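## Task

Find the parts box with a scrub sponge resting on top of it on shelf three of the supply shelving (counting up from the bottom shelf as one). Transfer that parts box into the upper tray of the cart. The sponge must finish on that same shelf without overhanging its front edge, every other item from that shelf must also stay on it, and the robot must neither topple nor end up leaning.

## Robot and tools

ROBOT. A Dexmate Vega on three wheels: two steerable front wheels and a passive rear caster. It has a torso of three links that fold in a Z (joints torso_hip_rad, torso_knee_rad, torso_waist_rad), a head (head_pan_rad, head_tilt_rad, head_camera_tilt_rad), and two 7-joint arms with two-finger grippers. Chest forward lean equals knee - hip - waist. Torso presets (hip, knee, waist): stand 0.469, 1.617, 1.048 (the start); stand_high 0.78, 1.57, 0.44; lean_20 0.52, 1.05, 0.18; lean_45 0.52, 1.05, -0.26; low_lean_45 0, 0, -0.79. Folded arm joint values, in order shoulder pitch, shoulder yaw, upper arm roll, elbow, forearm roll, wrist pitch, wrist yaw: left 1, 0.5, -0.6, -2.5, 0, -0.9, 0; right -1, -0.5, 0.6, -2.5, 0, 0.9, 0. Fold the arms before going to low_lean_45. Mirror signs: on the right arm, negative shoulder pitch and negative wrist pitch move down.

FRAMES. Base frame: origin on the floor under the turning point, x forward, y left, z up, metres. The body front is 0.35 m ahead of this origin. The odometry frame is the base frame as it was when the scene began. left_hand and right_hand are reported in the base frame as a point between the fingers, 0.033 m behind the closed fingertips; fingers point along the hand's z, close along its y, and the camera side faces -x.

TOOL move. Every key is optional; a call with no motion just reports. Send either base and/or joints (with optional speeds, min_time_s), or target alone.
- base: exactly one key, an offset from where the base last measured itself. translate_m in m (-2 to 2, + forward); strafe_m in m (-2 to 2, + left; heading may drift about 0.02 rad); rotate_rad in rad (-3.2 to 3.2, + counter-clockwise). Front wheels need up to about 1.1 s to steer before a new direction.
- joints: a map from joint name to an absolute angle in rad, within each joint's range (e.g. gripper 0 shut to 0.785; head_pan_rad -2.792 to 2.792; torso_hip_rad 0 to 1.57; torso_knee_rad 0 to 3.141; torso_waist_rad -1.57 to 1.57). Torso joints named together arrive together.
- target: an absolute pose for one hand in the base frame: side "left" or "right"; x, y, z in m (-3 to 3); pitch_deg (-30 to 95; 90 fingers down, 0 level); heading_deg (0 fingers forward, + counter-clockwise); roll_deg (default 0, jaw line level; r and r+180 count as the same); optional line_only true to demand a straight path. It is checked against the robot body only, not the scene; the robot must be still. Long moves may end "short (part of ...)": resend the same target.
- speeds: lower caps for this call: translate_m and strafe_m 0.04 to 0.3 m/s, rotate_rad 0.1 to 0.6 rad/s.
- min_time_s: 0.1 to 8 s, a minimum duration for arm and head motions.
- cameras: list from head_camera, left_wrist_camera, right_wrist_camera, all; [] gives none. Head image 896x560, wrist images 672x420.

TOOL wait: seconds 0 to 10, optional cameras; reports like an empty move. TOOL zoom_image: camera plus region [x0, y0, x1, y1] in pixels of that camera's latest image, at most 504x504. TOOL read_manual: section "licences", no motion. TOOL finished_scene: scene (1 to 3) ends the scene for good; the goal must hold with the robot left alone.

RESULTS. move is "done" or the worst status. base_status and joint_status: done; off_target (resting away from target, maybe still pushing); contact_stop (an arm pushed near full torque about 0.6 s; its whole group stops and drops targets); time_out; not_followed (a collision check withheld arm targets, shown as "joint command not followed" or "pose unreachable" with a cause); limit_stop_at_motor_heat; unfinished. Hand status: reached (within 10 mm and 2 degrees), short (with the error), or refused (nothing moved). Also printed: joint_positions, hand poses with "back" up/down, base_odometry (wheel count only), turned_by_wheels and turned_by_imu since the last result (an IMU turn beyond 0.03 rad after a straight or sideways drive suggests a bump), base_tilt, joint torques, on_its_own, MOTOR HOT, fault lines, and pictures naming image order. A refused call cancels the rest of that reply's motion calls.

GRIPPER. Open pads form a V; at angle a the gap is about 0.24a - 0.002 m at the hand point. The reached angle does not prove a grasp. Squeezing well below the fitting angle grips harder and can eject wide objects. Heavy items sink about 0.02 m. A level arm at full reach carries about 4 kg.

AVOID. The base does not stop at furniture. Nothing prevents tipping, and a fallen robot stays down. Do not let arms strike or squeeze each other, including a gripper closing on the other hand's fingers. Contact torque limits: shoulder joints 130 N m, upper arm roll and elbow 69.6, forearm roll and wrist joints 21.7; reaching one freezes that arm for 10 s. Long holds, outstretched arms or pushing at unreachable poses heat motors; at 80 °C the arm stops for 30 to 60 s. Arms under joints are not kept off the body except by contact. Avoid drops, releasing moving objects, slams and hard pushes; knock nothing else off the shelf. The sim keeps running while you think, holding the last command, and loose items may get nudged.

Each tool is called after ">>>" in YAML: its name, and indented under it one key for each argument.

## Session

>>> move:
  cameras: ["head_camera"]

>>> zoom_image:
  camera: "head_camera"
  region: [250, 100, 650, 500]

Scene clock: 0.00 s.
Joint torques (N m): no reading
base_odometry: x=+0.000 y=+0.000 heading=+0.000
turned_by_wheels: +0.000
turned_by_imu: +0.000
base_tilt: forward=+0.1 right=+0.2
base_status: not commanded
joint_positions: torso_hip_rad=+0.469 torso_knee_rad=+1.617 torso_waist_rad=+1.048 left_shoulder_pitch_rad=+2.198 left_shoulder_yaw_rad=+0.003 left_upper_arm_roll_rad=+0.005 left_elbow_rad=-1.088 left_forearm_roll_rad=-0.002 left_wrist_pitch_rad=-0.498 left_wrist_yaw_rad=-0.008 left_gripper_rad=+0.005 right_shoulder_pitch_rad=-2.186 right_shoulder_yaw_rad=+0.017 right_upper_arm_roll_rad=+0.012 right_elbow_rad=-1.116 right_forearm_roll_rad=-0.006 right_wrist_pitch_rad=+0.502 right_wrist_yaw_rad=+0.010 right_gripper_rad=+0.005 head_pan_rad=+0.000 head_tilt_rad=+0.000 head_camera_tilt_rad=+0.000
joint_status: not commanded
chest: x=-0.0111 y=+0.0000 z=+1.4155 quat_wxyz=(+0.999, +0.000, +0.050, +0.000) (m; base frame)
left_hand: x=+0.1936 y=+0.2243 z=+0.6017 quat_wxyz=(+0.416, +0.003, +0.909, -0.006) pitch_deg=+40.8 heading_deg=-0.9 roll_deg=-0.6 back=up (m; base frame)
right_hand: x=+0.2193 y=-0.2262 z=+0.6163 quat_wxyz=(+0.436, +0.005, +0.900, +0.003) pitch_deg=+38.2 heading_deg=+0.0 roll_deg=+0.7 back=up (m; base frame)
pictures: head_camera
camera_calibration:
head_camera: T_world_to_cam=[[0.00635491, -0.999789, 0.0195168, 0.0000776566], [-0.0957157, -0.0200358, -0.995207, 1.51469], [0.995388, 0.00445638, -0.0958229, 0.181486], [0, 0, 0, 1]] pos_world=[-0.0356701, 0.0296169, 1.52482]

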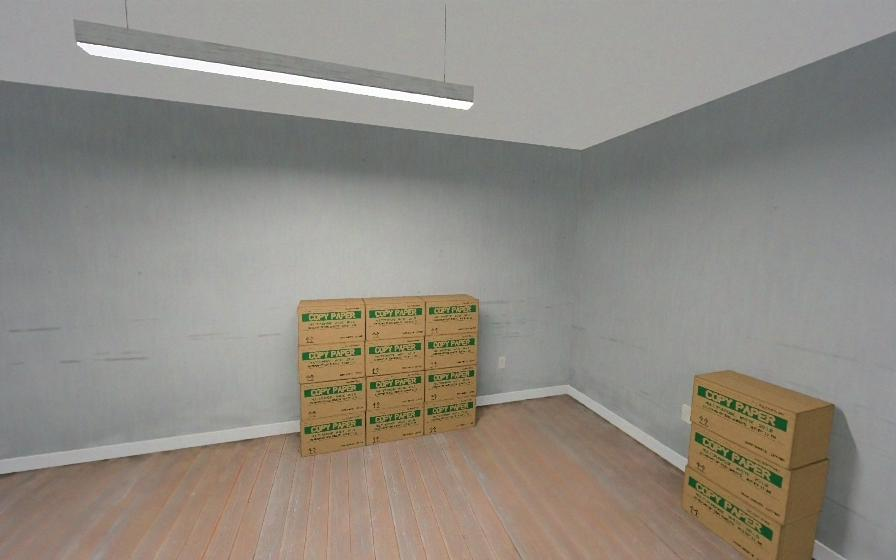

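Scaled by 1.260 from the camera's 896x560 image, which has a finer 960x600 frame.

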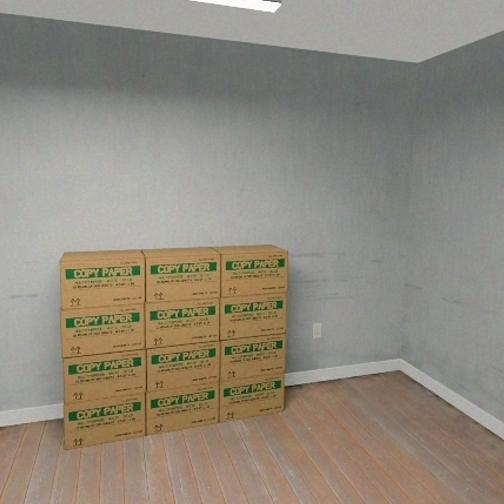

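>>> move:
  base: {"rotate_rad": -2.9}
  joints: {"head_camera_tilt_rad":0.15,"right_shoulder_pitch_rad":-0.619,"right_shoulder_yaw_rad":0,"right_upper_arm_roll_rad":0,"right_elbow_rad":-1.2,"right_forearm_roll_rad":0,"right_wrist_pitch_rad":-1.143,"right_wrist_yaw_rad":0,"right_gripper_rad":0.62}
  cameras: ["head_camera"]

>>> zoom_image:
  camera: "head_camera"
  region: [250, 100, 650, 500]

Scene clock: 8.17 s.
Joint torques (N m): left_arm=[7.33 0.48 1.3 -4.67 -0.08 -2.81 0.11] | right_arm=[29.34 -0.6 -2.92 -14.87 0.15 3.49 -0.51]
move: done
base_odometry: x=+0.000 y=+0.000 heading=-2.897
turned_by_wheels: -2.897
turned_by_imu: -2.817
base_tilt: forward=+0.1 right=+0.2
base_status: done
joint_positions: torso_hip_rad=+0.469 torso_knee_rad=+1.617 torso_waist_rad=+1.048 left_shoulder_pitch_rad=+2.198 left_shoulder_yaw_rad=+0.003 left_upper_arm_roll_rad=+0.005 left_elbow_rad=-1.088 left_forearm_roll_rad=-0.002 left_wrist_pitch_rad=-0.498 left_wrist_yaw_rad=-0.008 left_gripper_rad=+0.005 right_shoulder_pitch_rad=-0.625 right_shoulder_yaw_rad=+0.000 right_upper_arm_roll_rad=+0.000 right_elbow_rad=-1.199 right_forearm_roll_rad=+0.000 right_wrist_pitch_rad=-1.138 right_wrist_yaw_rad=+0.000 right_gripper_rad=+0.620 head_pan_rad=+0.000 head_tilt_rad=+0.000 head_camera_tilt_rad=+0.149
joint_status: all done
chest: x=-0.0111 y=+0.0000 z=+1.4155 quat_wxyz=(+0.999, +0.000, +0.050, +0.000) (m; base frame)
left_hand: x=+0.1936 y=+0.2243 z=+0.6017 quat_wxyz=(+0.416, +0.003, +0.909, -0.006) pitch_deg=+40.8 heading_deg=-0.9 roll_deg=-0.6 back=up (m; base frame)
right_hand: x=+0.8501 y=-0.2294 z=+1.0863 quat_wxyz=(+0.438, +0.000, +0.899, +0.000) pitch_deg=+38.0 heading_deg=+0.0 roll_deg=+0.0 back=up (m; base frame)
pictures: head_camera
camera_calibration:
head_camera: T_world_to_cam=[[0.0091856, -0.999789, 0.0183563, 0.00202015], [-0.2426, -0.0200368, -0.969919, 1.46568], [0.970083, 0.00445605, -0.242733, 0.397289], [0, 0, 0, 1]] pos_world=[-0.0298478, 0.0296169, 1.51799]

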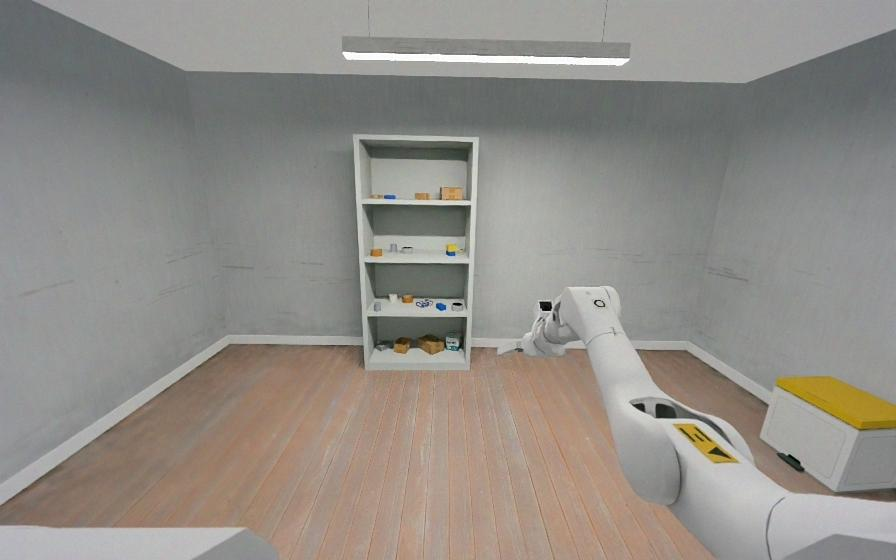

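Scaled by 1.260 from the camera's 896x560 image, which has a finer 960x600 frame.

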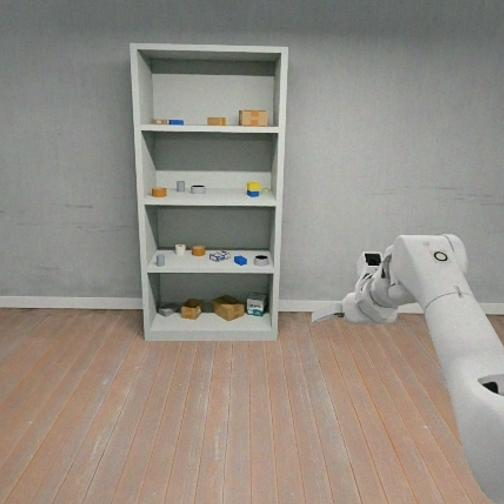

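>>> move:
  base: {"rotate_rad": 0.19}
  joints: {"head_pan_rad":-1.75,"head_camera_tilt_rad":0.3}
  cameras: ["head_camera"]

>>> move:
  base: {"translate_m": 1.6}
  joints: {"head_pan_rad":0,"head_camera_tilt_rad":0.3}
  cameras: ["head_camera"]

>>> move:
  base: {"rotate_rad": -0.15}
  cameras: ["head_camera","right_wrist_camera"]

>>> zoom_image:
  camera: "head_camera"
  region: [300, 160, 640, 380]

Scene clock: 11.23 s.
Joint torques (N m): left_arm=[7.11 -0.15 1 -4.94 -0.1 -3.03 -0.03] | right_arm=[29.75 -0.64 -1.45 -13.13 -0.14 3.21 0.2]
move: done
base_odometry: x=-0.001 y=+0.000 heading=-2.708
turned_by_wheels: +0.190
turned_by_imu: +0.185
base_tilt: forward=+0.2 right=+0.3
base_status: done
joint_positions: torso_hip_rad=+0.469 torso_knee_rad=+1.617 torso_waist_rad=+1.048 left_shoulder_pitch_rad=+2.198 left_shoulder_yaw_rad=+0.003 left_upper_arm_roll_rad=+0.005 left_elbow_rad=-1.088 left_forearm_roll_rad=-0.002 left_wrist_pitch_rad=-0.498 left_wrist_yaw_rad=-0.008 left_gripper_rad=+0.005 right_shoulder_pitch_rad=-0.619 right_shoulder_yaw_rad=+0.000 right_upper_arm_roll_rad=+0.000 right_elbow_rad=-1.199 right_forearm_roll_rad=+0.000 right_wrist_pitch_rad=-1.143 right_wrist_yaw_rad=+0.000 right_gripper_rad=+0.620 head_pan_rad=-1.749 head_tilt_rad=+0.000 head_camera_tilt_rad=+0.299
joint_status: all done
chest: x=-0.0111 y=+0.0000 z=+1.4155 quat_wxyz=(+0.999, +0.000, +0.050, +0.000) (m; base frame)
left_hand: x=+0.1936 y=+0.2243 z=+0.6017 quat_wxyz=(+0.416, +0.003, +0.909, -0.006) pitch_deg=+40.8 heading_deg=-0.9 roll_deg=-0.6 back=up (m; base frame)
right_hand: x=+0.8505 y=-0.2295 z=+1.0893 quat_wxyz=(+0.438, +0.000, +0.899, +0.000) pitch_deg=+38.0 heading_deg=+0.0 roll_deg=+0.0 back=up (m; base frame)
pictures: head_camera
camera_calibration:
head_camera: T_world_to_cam=[[-0.978968, 0.167647, 0.116261, -0.220374], [-0.0638119, 0.289655, -0.955002, 1.45753], [-0.193779, -0.942335, -0.272865, 0.350859], [0, 0, 0, 1]] pos_world=[-0.0547418, -0.0546106, 1.51331]

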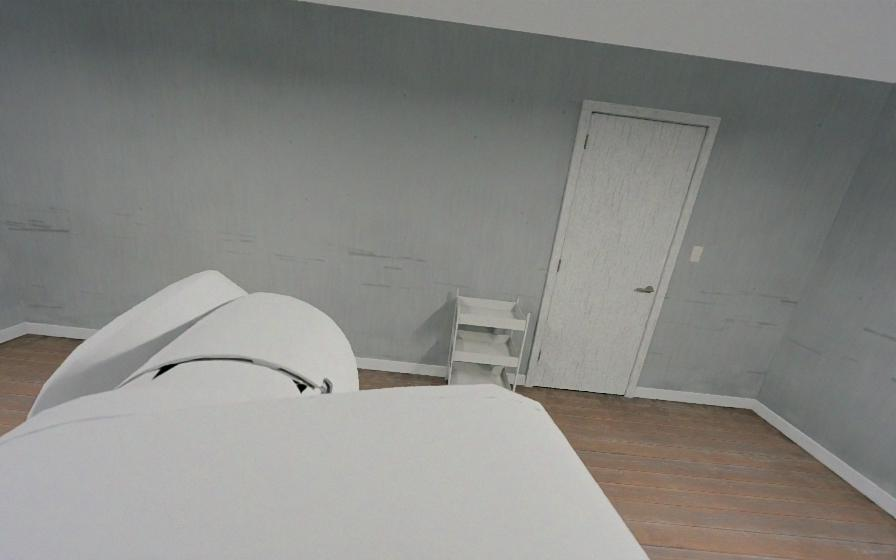

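Scene clock: 18.53 s.
Joint torques (N m): left_arm=[7.87 0.91 1.06 -4.21 -0.09 -2.98 0.1] | right_arm=[28.16 -2.06 -1.32 -12.59 -0.03 2.95 -0.54]
move: done
base_odometry: x=-1.454 y=-0.669 heading=-2.709
turned_by_wheels: -0.001
turned_by_imu: -0.008
base_tilt: forward=+0.2 right=+0.3
base_status: done
joint_positions: torso_hip_rad=+0.469 torso_knee_rad=+1.617 torso_waist_rad=+1.048 left_shoulder_pitch_rad=+2.198 left_shoulder_yaw_rad=+0.003 left_upper_arm_roll_rad=+0.005 left_elbow_rad=-1.088 left_forearm_roll_rad=-0.002 left_wrist_pitch_rad=-0.498 left_wrist_yaw_rad=-0.008 left_gripper_rad=+0.005 right_shoulder_pitch_rad=-0.619 right_shoulder_yaw_rad=+0.000 right_upper_arm_roll_rad=+0.000 right_elbow_rad=-1.200 right_forearm_roll_rad=+0.000 right_wrist_pitch_rad=-1.143 right_wrist_yaw_rad=+0.000 right_gripper_rad=+0.620 head_pan_rad=-0.001 head_tilt_rad=+0.000 head_camera_tilt_rad=+0.299
joint_status: all done
chest: x=-0.0109 y=+0.0000 z=+1.4155 quat_wxyz=(+0.999, +0.000, +0.050, +0.000) (m; base frame)
left_hand: x=+0.1936 y=+0.2243 z=+0.6016 quat_wxyz=(+0.416, +0.003, +0.909, -0.006) pitch_deg=+40.8 heading_deg=-0.9 roll_deg=-0.6 back=up (m; base frame)
right_hand: x=+0.8506 y=-0.2295 z=+1.0891 quat_wxyz=(+0.438, +0.000, +0.899, +0.000) pitch_deg=+38.0 heading_deg=+0.0 roll_deg=+0.0 back=up (m; base frame)
pictures: head_camera
camera_calibration:
head_camera: T_world_to_cam=[[0.0112009, -0.999796, 0.0168264, 0.00447463], [-0.38514, -0.0198428, -0.922645, 1.3845], [0.92279, 0.00385392, -0.385284, 0.604757], [0, 0, 0, 1]] pos_world=[-0.0248866, 0.0296154, 1.51033]

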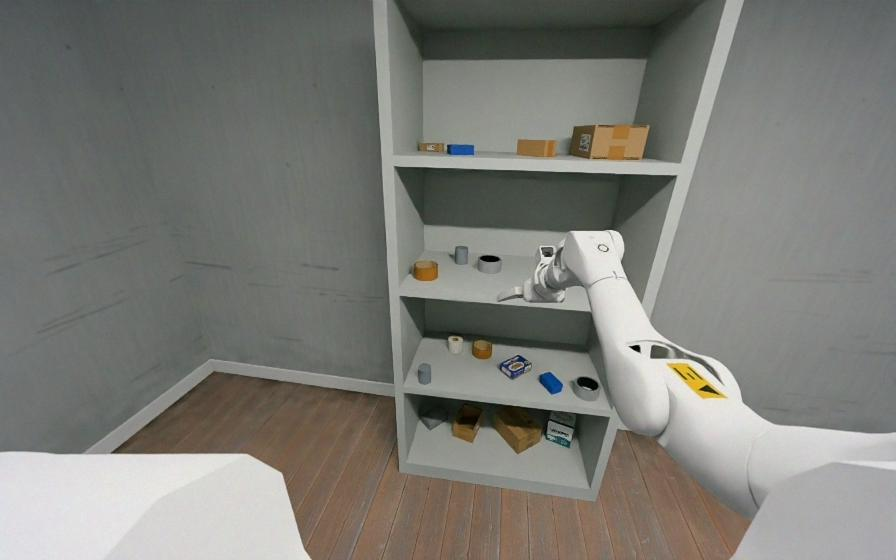

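Scene clock: 20.90 s.
Joint torques (N m): left_arm=[7.26 0.56 1.25 -3.36 -0.01 -3.02 -0.02] | right_arm=[27.27 -0.81 -2.54 -12.41 -0.1 2.64 -0.15]
move: done
base_odometry: x=-1.454 y=-0.669 heading=-2.858
turned_by_wheels: -0.150
turned_by_imu: -0.146
base_tilt: forward=+0.2 right=+0.2
base_status: done
joint_positions: torso_hip_rad=+0.469 torso_knee_rad=+1.617 torso_waist_rad=+1.048 left_shoulder_pitch_rad=+2.198 left_shoulder_yaw_rad=+0.003 left_upper_arm_roll_rad=+0.005 left_elbow_rad=-1.088 left_forearm_roll_rad=-0.002 left_wrist_pitch_rad=-0.498 left_wrist_yaw_rad=-0.008 left_gripper_rad=+0.005 right_shoulder_pitch_rad=-0.619 right_shoulder_yaw_rad=+0.000 right_upper_arm_roll_rad=+0.000 right_elbow_rad=-1.200 right_forearm_roll_rad=+0.000 right_wrist_pitch_rad=-1.143 right_wrist_yaw_rad=+0.000 right_gripper_rad=+0.620 head_pan_rad=-0.001 head_tilt_rad=+0.000 head_camera_tilt_rad=+0.299
joint_status: not commanded
chest: x=-0.0109 y=+0.0000 z=+1.4155 quat_wxyz=(+0.999, +0.000, +0.050, +0.000) (m; base frame)
left_hand: x=+0.1936 y=+0.2243 z=+0.6016 quat_wxyz=(+0.416, +0.003, +0.909, -0.006) pitch_deg=+40.8 heading_deg=-0.9 roll_deg=-0.6 back=up (m; base frame)
right_hand: x=+0.8506 y=-0.2295 z=+1.0892 quat_wxyz=(+0.438, +0.000, +0.899, +0.000) pitch_deg=+38.0 heading_deg=+0.0 roll_deg=+0.0 back=up (m; base frame)
pictures: head_camera, right_wrist_camera
camera_calibration:
head_camera: T_world_to_cam=[[0.0112009, -0.999796, 0.0168264, 0.00447463], [-0.38514, -0.0198428, -0.922645, 1.3845], [0.92279, 0.00385392, -0.385284, 0.604757], [0, 0, 0, 1]] pos_world=[-0.0248866, 0.0296154, 1.51033]
right_wrist_camera: T_world_to_cam=[[-0.029442, -0.99864, 0.0430178, -0.258938], [-0.729091, -0.00798506, -0.68437, 1.41523], [0.683783, -0.0515131, -0.727864, 0.354352], [0, 0, 0, 1]] pos_world=[0.781911, -0.229031, 1.2376]

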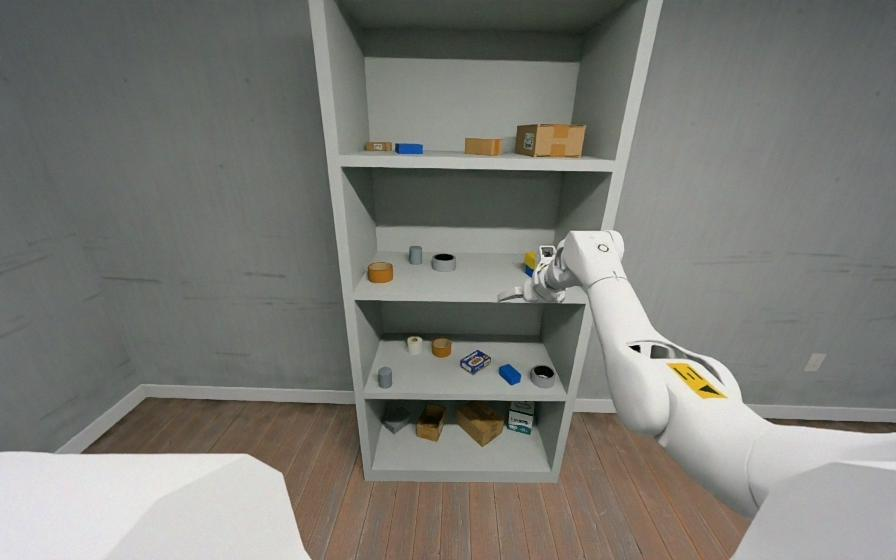

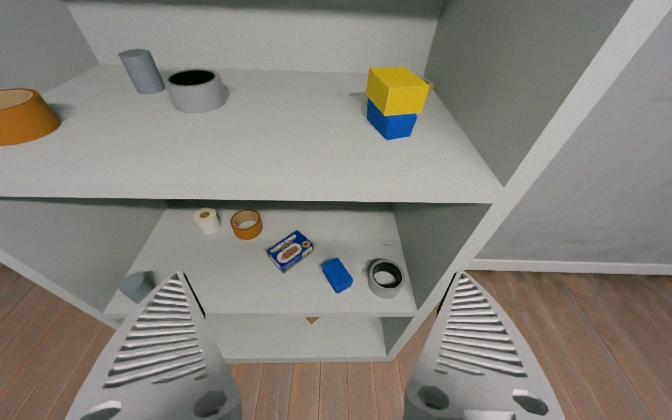

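Scaled by 1.482 from the camera's 896x560 image, which has a finer 960x600 frame.

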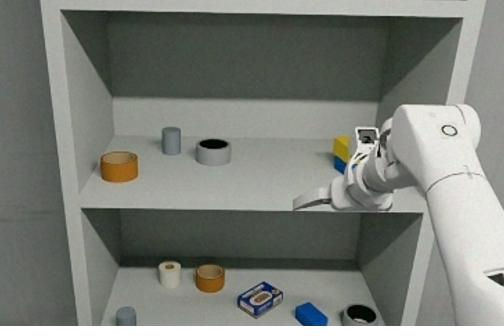

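>>> move:
  target: {"side":"right","x":0.80,"y":-0.36,"z":1.057,"pitch_deg":35,"heading_deg":13}
  cameras: []

>>> move:
  base: {"translate_m": 0.31}
  joints: {"right_gripper_rad":0.52}
  cameras: ["right_wrist_camera"]

Scene clock: 25.57 s.
Joint torques (N m): left_arm=[6.92 1.1 1.32 -4.41 0.04 -2.81 0] | right_arm=[15.86 -7.22 5.52 -8.03 0.36 2.74 0.17]
move: done
base_odometry: x=-1.454 y=-0.669 heading=-2.858
turned_by_wheels: +0.000
turned_by_imu: +0.001
base_tilt: forward=+0.2 right=+0.3
base_status: not commanded
joint_positions: torso_hip_rad=+0.469 torso_knee_rad=+1.617 torso_waist_rad=+1.048 left_shoulder_pitch_rad=+2.198 left_shoulder_yaw_rad=+0.003 left_upper_arm_roll_rad=+0.005 left_elbow_rad=-1.088 left_forearm_roll_rad=-0.002 left_wrist_pitch_rad=-0.498 left_wrist_yaw_rad=-0.008 left_gripper_rad=+0.005 right_shoulder_pitch_rad=-0.828 right_shoulder_yaw_rad=-0.474 right_upper_arm_roll_rad=-0.031 right_elbow_rad=-1.289 right_forearm_roll_rad=+0.104 right_wrist_pitch_rad=-0.937 right_wrist_yaw_rad=+0.537 right_gripper_rad=+0.620 head_pan_rad=-0.001 head_tilt_rad=+0.000 head_camera_tilt_rad=+0.299
joint_status: not commanded
chest: x=-0.0109 y=+0.0000 z=+1.4155 quat_wxyz=(+0.999, +0.000, +0.050, +0.000) (m; base frame)
left_hand: x=+0.1936 y=+0.2243 z=+0.6016 quat_wxyz=(+0.416, +0.003, +0.909, -0.006) pitch_deg=+40.8 heading_deg=-0.9 roll_deg=-0.6 back=up (m; base frame)
right_hand: x=+0.8007 y=-0.3586 z=+1.0570 quat_wxyz=(+0.459, -0.099, +0.882, +0.052) pitch_deg=+35.0 heading_deg=+12.9 roll_deg=+0.0 back=up (m; base frame)
right_hand_status: reached (straight line, planned for 2.0 s): 2 mm and 0.2 deg off.
pictures: none
No camera images: "cameras" was empty.

Scene clock: 28.53 s.
Joint torques (N m): left_arm=[7.29 1.26 0.78 -4.5 -0.01 -3 0.06] | right_arm=[17.65 -7.99 6.81 -7.34 0.28 2.68 0.12]
move: done
base_odometry: x=-1.752 y=-0.755 heading=-2.859
turned_by_wheels: -0.001
turned_by_imu: -0.002
base_tilt: forward=+0.1 right=+0.3
base_status: done
joint_positions: torso_hip_rad=+0.469 torso_knee_rad=+1.617 torso_waist_rad=+1.048 left_shoulder_pitch_rad=+2.198 left_shoulder_yaw_rad=+0.003 left_upper_arm_roll_rad=+0.005 left_elbow_rad=-1.088 left_forearm_roll_rad=-0.002 left_wrist_pitch_rad=-0.498 left_wrist_yaw_rad=-0.008 left_gripper_rad=+0.005 right_shoulder_pitch_rad=-0.830 right_shoulder_yaw_rad=-0.479 right_upper_arm_roll_rad=-0.031 right_elbow_rad=-1.289 right_forearm_roll_rad=+0.105 right_wrist_pitch_rad=-0.933 right_wrist_yaw_rad=+0.543 right_gripper_rad=+0.520 head_pan_rad=-0.001 head_tilt_rad=+0.000 head_camera_tilt_rad=+0.299
joint_status: all done
chest: x=-0.0109 y=+0.0000 z=+1.4155 quat_wxyz=(+0.999, +0.000, +0.050, +0.000) (m; base frame)
left_hand: x=+0.1936 y=+0.2243 z=+0.6016 quat_wxyz=(+0.416, +0.003, +0.909, -0.006) pitch_deg=+40.8 heading_deg=-0.9 roll_deg=-0.6 back=up (m; base frame)
right_hand: x=+0.7999 y=-0.3598 z=+1.0567 quat_wxyz=(+0.459, -0.100, +0.881, +0.052) pitch_deg=+35.0 heading_deg=+13.0 roll_deg=+0.0 back=up (m; base frame)
pictures: right_wrist_camera
camera_calibration:
right_wrist_camera: T_world_to_cam=[[0.194027, -0.980112, 0.0416484, -0.559748], [-0.672928, -0.163868, -0.721329, 1.29302], [0.713807, 0.111931, -0.69134, 0.354886], [0, 0, 0, 1]] pos_world=[0.725396, -0.376454, 1.20135]

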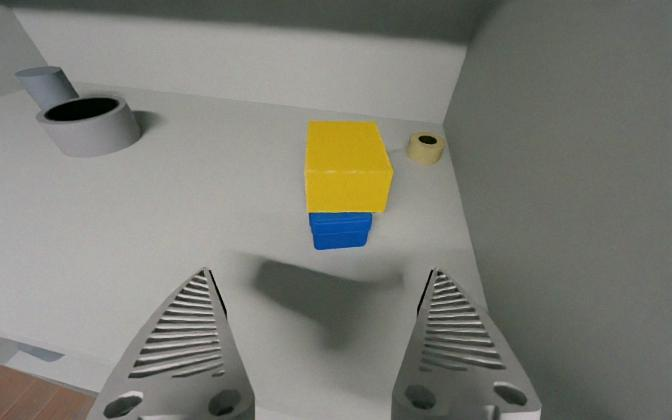

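>>> move:
  base: {"translate_m": 0.15}
  cameras: ["right_wrist_camera"]

>>> move:
  joints: {"right_gripper_rad":0.25}
  cameras: ["right_wrist_camera"]

>>> move:
  target: {"side":"right","x":0.80,"y":-0.358,"z":1.1,"pitch_deg":35,"heading_deg":13}
  cameras: ["right_wrist_camera","head_camera"]

>>> zoom_image:
  camera: "head_camera"
  region: [300, 200, 640, 420]

Scene clock: 31.30 s.
Joint torques (N m): left_arm=[7.49 0.28 1.21 -3.91 -0.05 -2.96 0.14] | right_arm=[16.85 -6.43 6.3 -7.23 0 2.56 0.06]
move: done
base_odometry: x=-1.896 y=-0.796 heading=-2.860
turned_by_wheels: -0.001
turned_by_imu: -0.001
base_tilt: forward=+0.2 right=+0.4
base_status: done
joint_positions: torso_hip_rad=+0.469 torso_knee_rad=+1.617 torso_waist_rad=+1.048 left_shoulder_pitch_rad=+2.198 left_shoulder_yaw_rad=+0.003 left_upper_arm_roll_rad=+0.005 left_elbow_rad=-1.088 left_forearm_roll_rad=-0.002 left_wrist_pitch_rad=-0.498 left_wrist_yaw_rad=-0.008 left_gripper_rad=+0.005 right_shoulder_pitch_rad=-0.830 right_shoulder_yaw_rad=-0.479 right_upper_arm_roll_rad=-0.031 right_elbow_rad=-1.289 right_forearm_roll_rad=+0.105 right_wrist_pitch_rad=-0.933 right_wrist_yaw_rad=+0.543 right_gripper_rad=+0.520 head_pan_rad=-0.001 head_tilt_rad=+0.000 head_camera_tilt_rad=+0.299
joint_status: not commanded
chest: x=-0.0109 y=+0.0000 z=+1.4155 quat_wxyz=(+0.999, +0.000, +0.050, +0.000) (m; base frame)
left_hand: x=+0.1936 y=+0.2243 z=+0.6016 quat_wxyz=(+0.416, +0.003, +0.909, -0.006) pitch_deg=+40.8 heading_deg=-0.9 roll_deg=-0.6 back=up (m; base frame)
right_hand: x=+0.7999 y=-0.3599 z=+1.0567 quat_wxyz=(+0.459, -0.100, +0.881, +0.052) pitch_deg=+35.0 heading_deg=+13.0 roll_deg=+0.0 back=up (m; base frame)
pictures: right_wrist_camera
camera_calibration:
right_wrist_camera: T_world_to_cam=[[0.194098, -0.9801, 0.0415816, -0.559715], [-0.672916, -0.163867, -0.72134, 1.29302], [0.713799, 0.11203, -0.691332, 0.354919], [0, 0, 0, 1]] pos_world=[0.725396, -0.376454, 1.20135]

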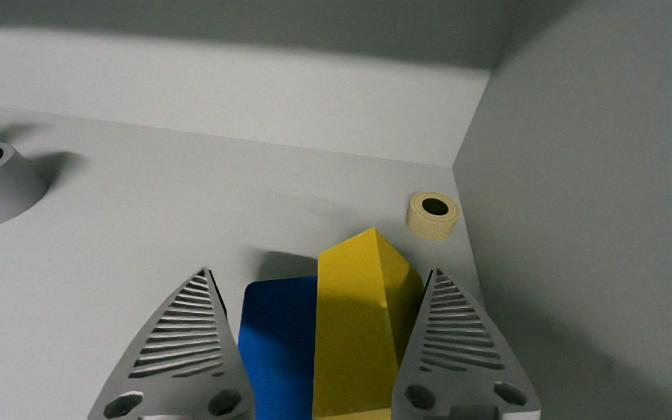

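Scene clock: 32.10 s.
Joint torques (N m): left_arm=[7.05 0.05 1.35 -4.02 0 -3.49 0.1] | right_arm=[15.98 -5.84 6.68 -8.84 0.19 1.51 0.08]
move: done
base_odometry: x=-1.896 y=-0.796 heading=-2.860
turned_by_wheels: +0.000
turned_by_imu: +0.000
base_tilt: forward=+0.2 right=+0.3
base_status: not commanded
joint_positions: torso_hip_rad=+0.469 torso_knee_rad=+1.617 torso_waist_rad=+1.048 left_shoulder_pitch_rad=+2.198 left_shoulder_yaw_rad=+0.003 left_upper_arm_roll_rad=+0.005 left_elbow_rad=-1.088 left_forearm_roll_rad=-0.002 left_wrist_pitch_rad=-0.498 left_wrist_yaw_rad=-0.008 left_gripper_rad=+0.005 right_shoulder_pitch_rad=-0.830 right_shoulder_yaw_rad=-0.479 right_upper_arm_roll_rad=-0.031 right_elbow_rad=-1.289 right_forearm_roll_rad=+0.105 right_wrist_pitch_rad=-0.933 right_wrist_yaw_rad=+0.543 right_gripper_rad=+0.250 head_pan_rad=-0.001 head_tilt_rad=+0.000 head_camera_tilt_rad=+0.299
joint_status: all done
chest: x=-0.0109 y=+0.0000 z=+1.4155 quat_wxyz=(+0.999, +0.000, +0.050, +0.000) (m; base frame)
left_hand: x=+0.1936 y=+0.2243 z=+0.6016 quat_wxyz=(+0.416, +0.003, +0.909, -0.006) pitch_deg=+40.8 heading_deg=-0.9 roll_deg=-0.6 back=up (m; base frame)
right_hand: x=+0.7999 y=-0.3599 z=+1.0568 quat_wxyz=(+0.459, -0.100, +0.881, +0.052) pitch_deg=+35.0 heading_deg=+13.0 roll_deg=+0.0 back=up (m; base frame)
pictures: right_wrist_camera
camera_calibration:
right_wrist_camera: T_world_to_cam=[[0.194104, -0.980097, 0.041623, -0.55987], [-0.67281, -0.163885, -0.721435, 1.29311], [0.713898, 0.112029, -0.691231, 0.354806], [0, 0, 0, 1]] pos_world=[0.725396, -0.376554, 1.20145]

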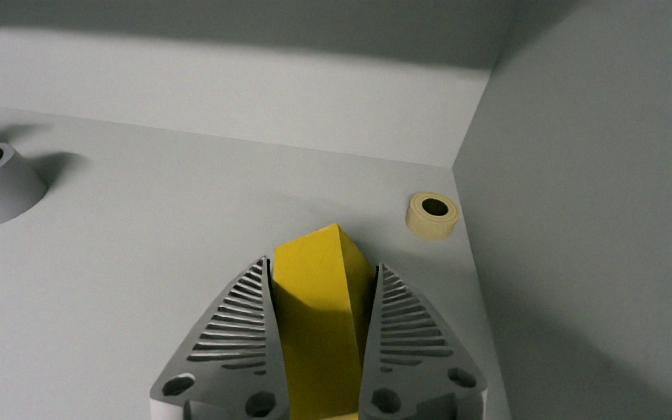

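Scene clock: 34.00 s.
Joint torques (N m): left_arm=[7.21 -0.06 0.95 -3.79 -0.08 -2.7 0.08] | right_arm=[25.4 -6.13 0.94 -12.25 0.62 2.96 0.26]
move: done
base_odometry: x=-1.896 y=-0.796 heading=-2.860
turned_by_wheels: +0.000
turned_by_imu: +0.000
base_tilt: forward=+0.2 right=+0.3
base_status: not commanded
joint_positions: torso_hip_rad=+0.469 torso_knee_rad=+1.617 torso_waist_rad=+1.048 left_shoulder_pitch_rad=+2.198 left_shoulder_yaw_rad=+0.003 left_upper_arm_roll_rad=+0.005 left_elbow_rad=-1.088 left_forearm_roll_rad=-0.002 left_wrist_pitch_rad=-0.498 left_wrist_yaw_rad=-0.008 left_gripper_rad=+0.005 right_shoulder_pitch_rad=-0.781 right_shoulder_yaw_rad=-0.498 right_upper_arm_roll_rad=-0.037 right_elbow_rad=-1.352 right_forearm_roll_rad=+0.108 right_wrist_pitch_rad=-1.040 right_wrist_yaw_rad=+0.560 right_gripper_rad=+0.250 head_pan_rad=-0.001 head_tilt_rad=+0.000 head_camera_tilt_rad=+0.299
joint_status: not commanded
chest: x=-0.0109 y=+0.0000 z=+1.4155 quat_wxyz=(+0.999, +0.000, +0.050, +0.000) (m; base frame)
left_hand: x=+0.1936 y=+0.2243 z=+0.6016 quat_wxyz=(+0.416, +0.003, +0.909, -0.006) pitch_deg=+40.8 heading_deg=-0.9 roll_deg=-0.6 back=up (m; base frame)
right_hand: x=+0.7998 y=-0.3583 z=+1.0972 quat_wxyz=(+0.458, -0.100, +0.882, +0.052) pitch_deg=+35.1 heading_deg=+13.0 roll_deg=+0.0 back=up (m; base frame)
right_hand_status: reached (straight line, planned for 0.7 s): 3 mm and 0.1 deg off.
pictures: head_camera, right_wrist_camera
camera_calibration:
head_camera: T_world_to_cam=[[0.0112011, -0.999796, 0.0168268, 0.00447399], [-0.38514, -0.0198432, -0.922645, 1.3845], [0.92279, 0.00385392, -0.385284, 0.604757], [0, 0, 0, 1]] pos_world=[-0.0248866, 0.0296154, 1.51033]
right_wrist_camera: T_world_to_cam=[[0.193567, -0.980227, 0.0410644, -0.558949], [-0.673324, -0.163172, -0.721117, 1.32277], [0.713559, 0.111935, -0.691595, 0.383216], [0, 0, 0, 1]] pos_world=[0.725396, -0.374954, 1.24185]

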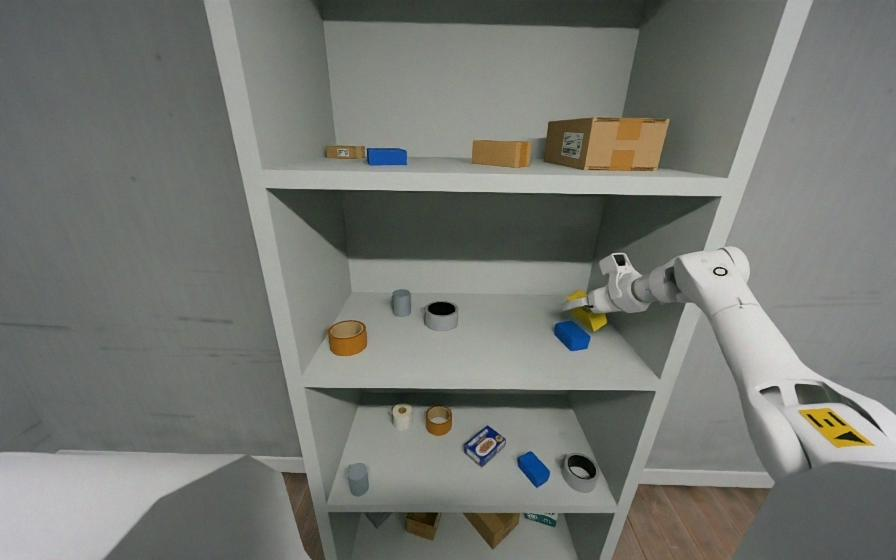

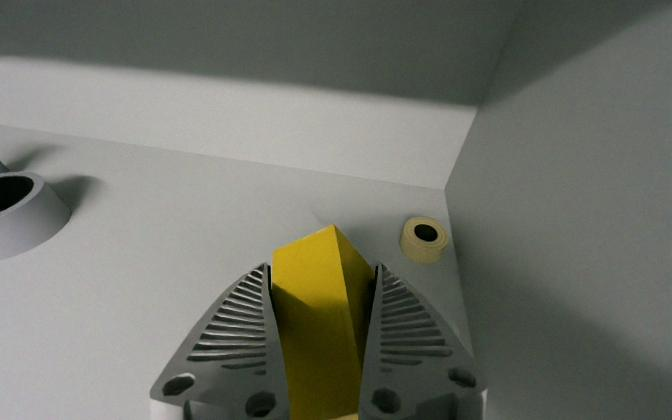

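Scaled by 1.482 from the camera's 896x560 image, which has a finer 960x600 frame.

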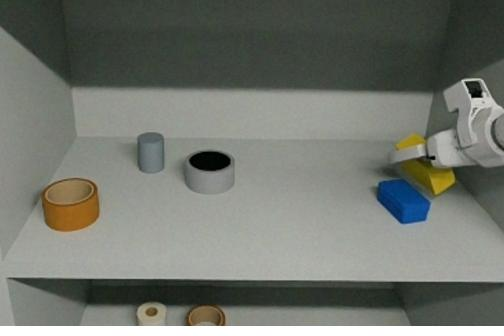

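>>> move:
  target: {"side":"right","x":0.80,"y":-0.12,"z":1.10,"pitch_deg":35,"heading_deg":13,"roll_deg":18}
  cameras: ["right_wrist_camera","head_camera"]

>>> zoom_image:
  camera: "head_camera"
  region: [380, 220, 640, 400]

Scene clock: 39.03 s.
Joint torques (N m): left_arm=[6.77 0.78 1.24 -3.66 -0.03 -3.82 0.04] | right_arm=[27.21 3.07 1.69 -12.08 0.4 2.12 0.39]
move: done
base_odometry: x=-1.896 y=-0.796 heading=-2.860
turned_by_wheels: +0.000
turned_by_imu: +0.001
base_tilt: forward=+0.1 right=+0.4
base_status: not commanded
joint_positions: torso_hip_rad=+0.469 torso_knee_rad=+1.617 torso_waist_rad=+1.048 left_shoulder_pitch_rad=+2.198 left_shoulder_yaw_rad=+0.003 left_upper_arm_roll_rad=+0.005 left_elbow_rad=-1.088 left_forearm_roll_rad=-0.002 left_wrist_pitch_rad=-0.498 left_wrist_yaw_rad=-0.008 left_gripper_rad=+0.005 right_shoulder_pitch_rad=-0.803 right_shoulder_yaw_rad=+0.210 right_upper_arm_roll_rad=+0.114 right_elbow_rad=-1.555 right_forearm_roll_rad=+0.045 right_wrist_pitch_rad=-1.280 right_wrist_yaw_rad=-0.029 right_gripper_rad=+0.250 head_pan_rad=-0.001 head_tilt_rad=+0.000 head_camera_tilt_rad=+0.299
joint_status: not commanded
chest: x=-0.0109 y=+0.0000 z=+1.4155 quat_wxyz=(+0.999, +0.000, +0.050, +0.000) (m; base frame)
left_hand: x=+0.1936 y=+0.2243 z=+0.6016 quat_wxyz=(+0.416, +0.003, +0.909, -0.006) pitch_deg=+40.8 heading_deg=-0.9 roll_deg=-0.6 back=up (m; base frame)
right_hand: x=+0.7999 y=-0.1216 z=+1.0992 quat_wxyz=(+0.445, +0.038, +0.886, +0.123) pitch_deg=+35.0 heading_deg=+13.0 roll_deg=+17.9 back=up (m; base frame)
right_hand_status: reached (straight line, planned for 2.6 s): 2 mm and 0.1 deg off.
pictures: head_camera, right_wrist_camera
camera_calibration:
head_camera: T_world_to_cam=[[0.0112011, -0.999796, 0.0168268, 0.00447399], [-0.38514, -0.0198432, -0.922645, 1.3845], [0.92279, 0.00385392, -0.385284, 0.604757], [0, 0, 0, 1]] pos_world=[-0.0248866, 0.0296154, 1.51033]
right_wrist_camera: T_world_to_cam=[[0.0125587, -0.977654, -0.209845, 0.0939313], [-0.716144, 0.137667, -0.684241, 1.39324], [0.69784, 0.158873, -0.698412, 0.383847], [0, 0, 0, 1]] pos_world=[0.728714, -0.160954, 1.2411]

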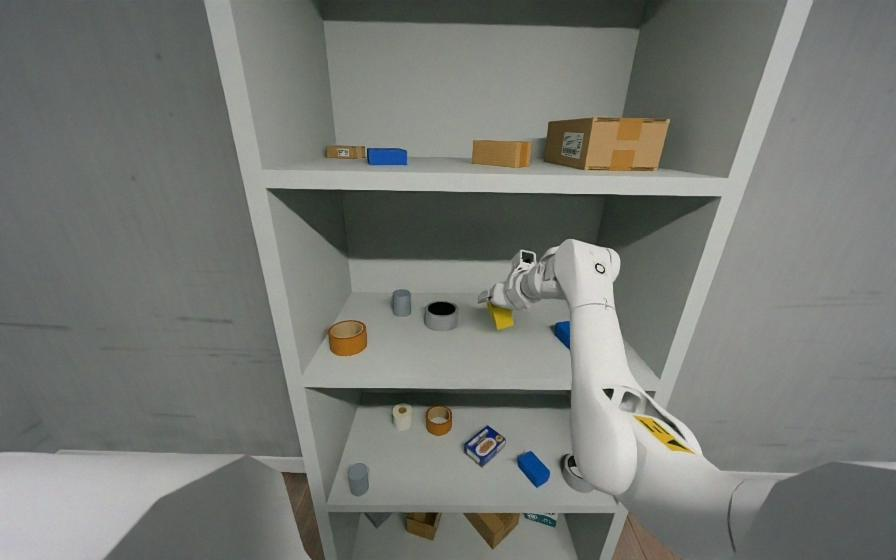

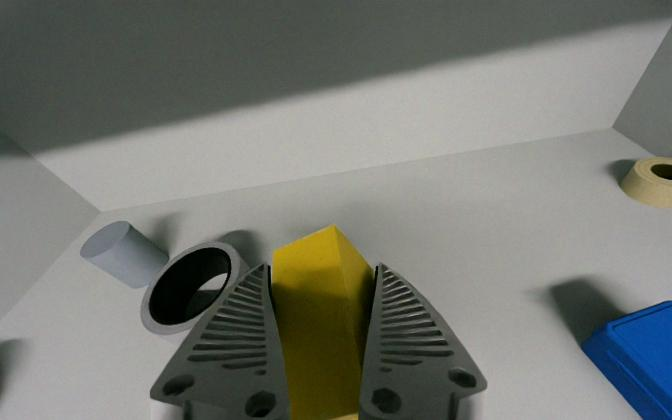

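Scaled by 1.938 from the camera's 896x560 image, which has a finer 960x600 frame.

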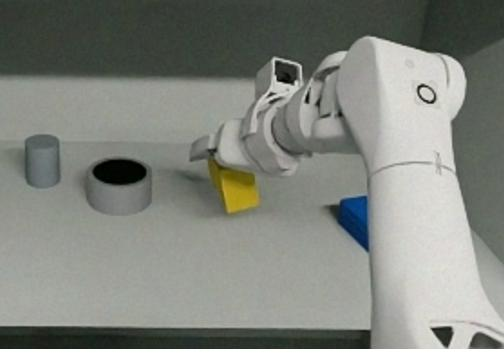

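>>> zoom_image:
  camera: "head_camera"
  region: [460, 270, 560, 350]

>>> zoom_image:
  camera: "right_wrist_camera"
  region: [220, 200, 420, 420]

Scaled by 5.040 from the camera's 896x560 image, which has a finer 960x600 frame.

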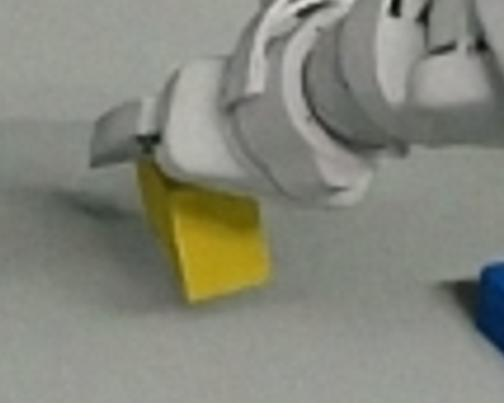

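Scaled by 2.291 from the camera's 672x420 image, which has a finer 960x600 frame.

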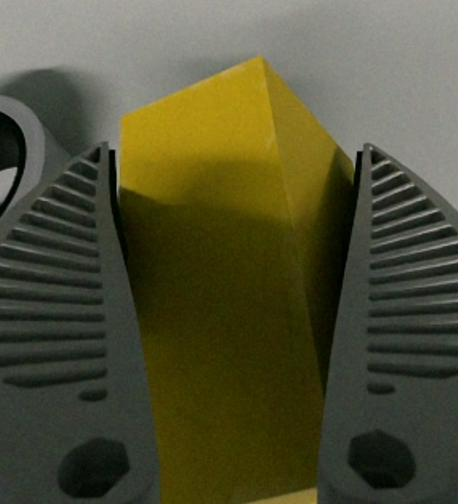

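>>> move:
  target: {"side":"right","x":0.80,"y":-0.12,"z":1.062,"pitch_deg":35,"heading_deg":13,"roll_deg":22}
  cameras: ["right_wrist_camera","head_camera"]

>>> zoom_image:
  camera: "head_camera"
  region: [460, 270, 560, 350]

Scene clock: 43.47 s.
Joint torques (N m): left_arm=[7.65 -0.29 1.12 -4.05 0 -2.25 0.01] | right_arm=[16.94 3.75 0.93 -7.21 0.93 3.34 0.3]
move: done
base_odometry: x=-1.896 y=-0.796 heading=-2.860
turned_by_wheels: +0.000
turned_by_imu: +0.001
base_tilt: forward=+0.1 right=+0.3
base_status: not commanded
joint_positions: torso_hip_rad=+0.469 torso_knee_rad=+1.617 torso_waist_rad=+1.048 left_shoulder_pitch_rad=+2.198 left_shoulder_yaw_rad=+0.003 left_upper_arm_roll_rad=+0.005 left_elbow_rad=-1.088 left_forearm_roll_rad=-0.002 left_wrist_pitch_rad=-0.498 left_wrist_yaw_rad=-0.008 left_gripper_rad=+0.005 right_shoulder_pitch_rad=-0.851 right_shoulder_yaw_rad=+0.246 right_upper_arm_roll_rad=+0.158 right_elbow_rad=-1.513 right_forearm_roll_rad=+0.051 right_wrist_pitch_rad=-1.187 right_wrist_yaw_rad=-0.045 right_gripper_rad=+0.250 head_pan_rad=-0.001 head_tilt_rad=+0.000 head_camera_tilt_rad=+0.299
joint_status: not commanded
chest: x=-0.0109 y=+0.0000 z=+1.4155 quat_wxyz=(+0.999, +0.000, +0.050, +0.000) (m; base frame)
left_hand: x=+0.1936 y=+0.2243 z=+0.6016 quat_wxyz=(+0.416, +0.003, +0.909, -0.006) pitch_deg=+40.8 heading_deg=-0.9 roll_deg=-0.6 back=up (m; base frame)
right_hand: x=+0.8000 y=-0.1200 z=+1.0640 quat_wxyz=(+0.441, +0.068, +0.885, +0.138) pitch_deg=+35.0 heading_deg=+13.0 roll_deg=+21.8 back=up (m; base frame)
right_hand_status: reached (straight line, planned for 0.6 s): 2 mm and 0.2 deg off.
pictures: head_camera, right_wrist_camera
camera_calibration:
head_camera: T_world_to_cam=[[0.0112011, -0.999796, 0.0168268, 0.00447399], [-0.38514, -0.0198432, -0.922645, 1.3845], [0.92279, 0.00385392, -0.385284, 0.604757], [0, 0, 0, 1]] pos_world=[-0.0248866, 0.0296154, 1.51033]
right_wrist_camera: T_world_to_cam=[[-0.0281229, -0.964507, -0.262554, 0.178272], [-0.717681, 0.202313, -0.666336, 1.35886], [0.695804, 0.169691, -0.697898, 0.361237], [0, 0, 0, 1]] pos_world=[0.728892, -0.164269, 1.20437]

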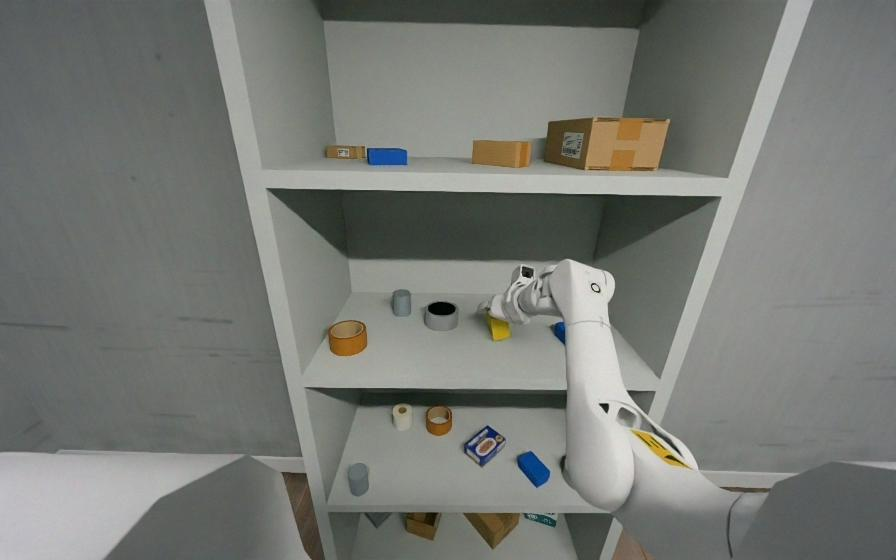

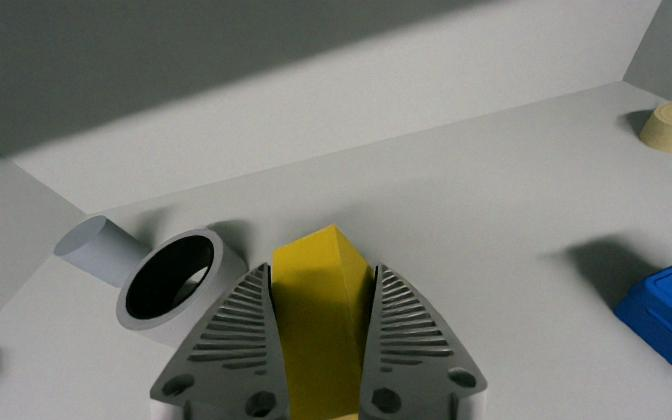

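Scaled by 5.040 from the camera's 896x560 image, which has a finer 960x600 frame.

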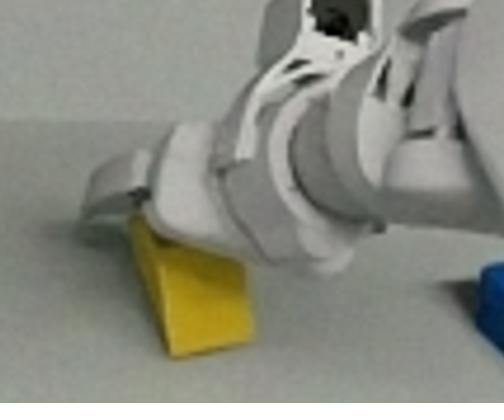

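>>> move:
  target: {"side":"right","x":0.80,"y":-0.12,"z":1.051,"pitch_deg":35,"heading_deg":13,"roll_deg":22}
  cameras: ["right_wrist_camera","head_camera"]

>>> zoom_image:
  camera: "head_camera"
  region: [460, 270, 560, 350]

Scene clock: 45.00 s.
Joint torques (N m): left_arm=[7.25 0.99 1.18 -4.46 0.05 -2.88 0.04] | right_arm=[14.91 -1.19 -5.28 -7.8 0.98 2.8 0.55]
move: done
base_odometry: x=-1.896 y=-0.796 heading=-2.860
turned_by_wheels: +0.000
turned_by_imu: +0.000
base_tilt: forward=+0.2 right=+0.3
base_status: not commanded
joint_positions: torso_hip_rad=+0.469 torso_knee_rad=+1.617 torso_waist_rad=+1.048 left_shoulder_pitch_rad=+2.198 left_shoulder_yaw_rad=+0.003 left_upper_arm_roll_rad=+0.005 left_elbow_rad=-1.088 left_forearm_roll_rad=-0.002 left_wrist_pitch_rad=-0.498 left_wrist_yaw_rad=-0.008 left_gripper_rad=+0.005 right_shoulder_pitch_rad=-0.865 right_shoulder_yaw_rad=+0.244 right_upper_arm_roll_rad=+0.159 right_elbow_rad=-1.497 right_forearm_roll_rad=+0.052 right_wrist_pitch_rad=-1.158 right_wrist_yaw_rad=-0.040 right_gripper_rad=+0.250 head_pan_rad=-0.001 head_tilt_rad=+0.000 head_camera_tilt_rad=+0.299
joint_status: not commanded
chest: x=-0.0109 y=+0.0000 z=+1.4155 quat_wxyz=(+0.999, +0.000, +0.050, +0.000) (m; base frame)
left_hand: x=+0.1936 y=+0.2243 z=+0.6016 quat_wxyz=(+0.416, +0.003, +0.909, -0.006) pitch_deg=+40.8 heading_deg=-0.9 roll_deg=-0.6 back=up (m; base frame)
right_hand: x=+0.8000 y=-0.1202 z=+1.0529 quat_wxyz=(+0.440, +0.070, +0.884, +0.139) pitch_deg=+35.0 heading_deg=+13.0 roll_deg=+22.0 back=up (m; base frame)
right_hand_status: reached (straight line, planned for 0.4 s): 2 mm and 0.0 deg off.
pictures: head_camera, right_wrist_camera
camera_calibration:
head_camera: T_world_to_cam=[[0.0112011, -0.999796, 0.0168268, 0.00447399], [-0.38514, -0.0198432, -0.922645, 1.3845], [0.92279, 0.00385392, -0.385284, 0.604757], [0, 0, 0, 1]] pos_world=[-0.0248866, 0.0296154, 1.51033]
right_wrist_camera: T_world_to_cam=[[-0.0310285, -0.963597, -0.265551, 0.180716], [-0.717675, 0.206397, -0.665088, 1.35067], [0.695686, 0.169943, -0.697954, 0.353838], [0, 0, 0, 1]] pos_world=[0.728791, -0.164769, 1.19327]

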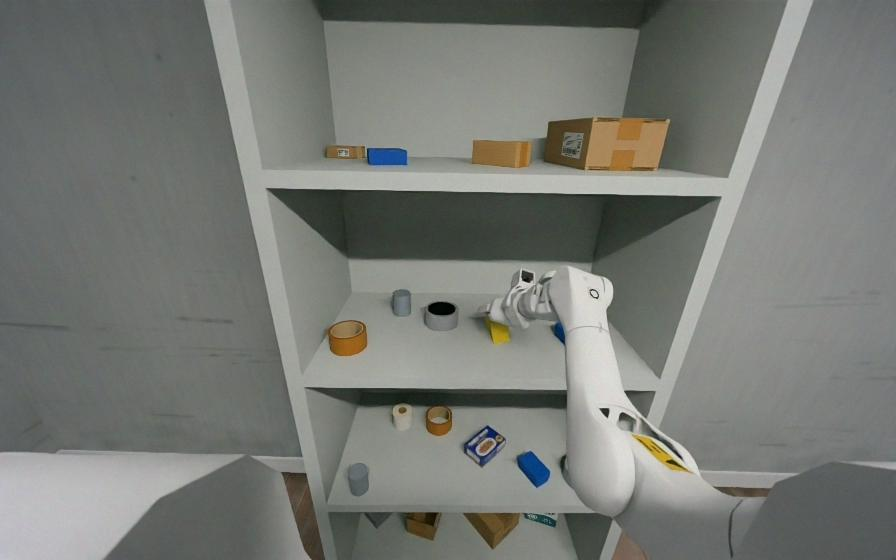

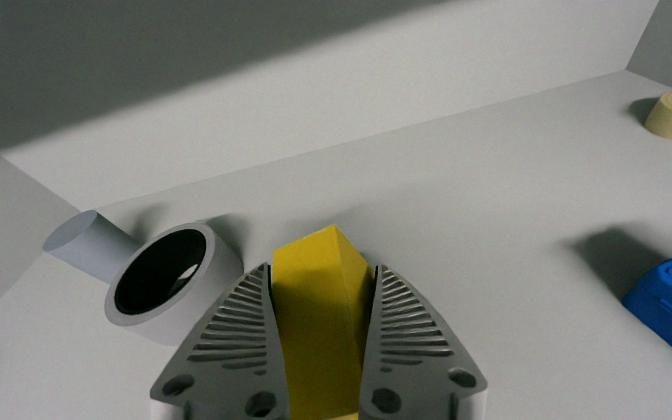

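Scaled by 5.040 from the camera's 896x560 image, which has a finer 960x600 frame.

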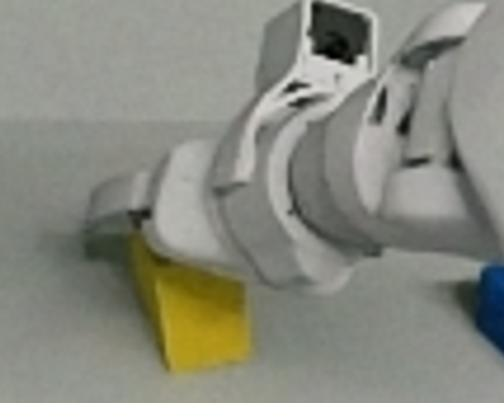

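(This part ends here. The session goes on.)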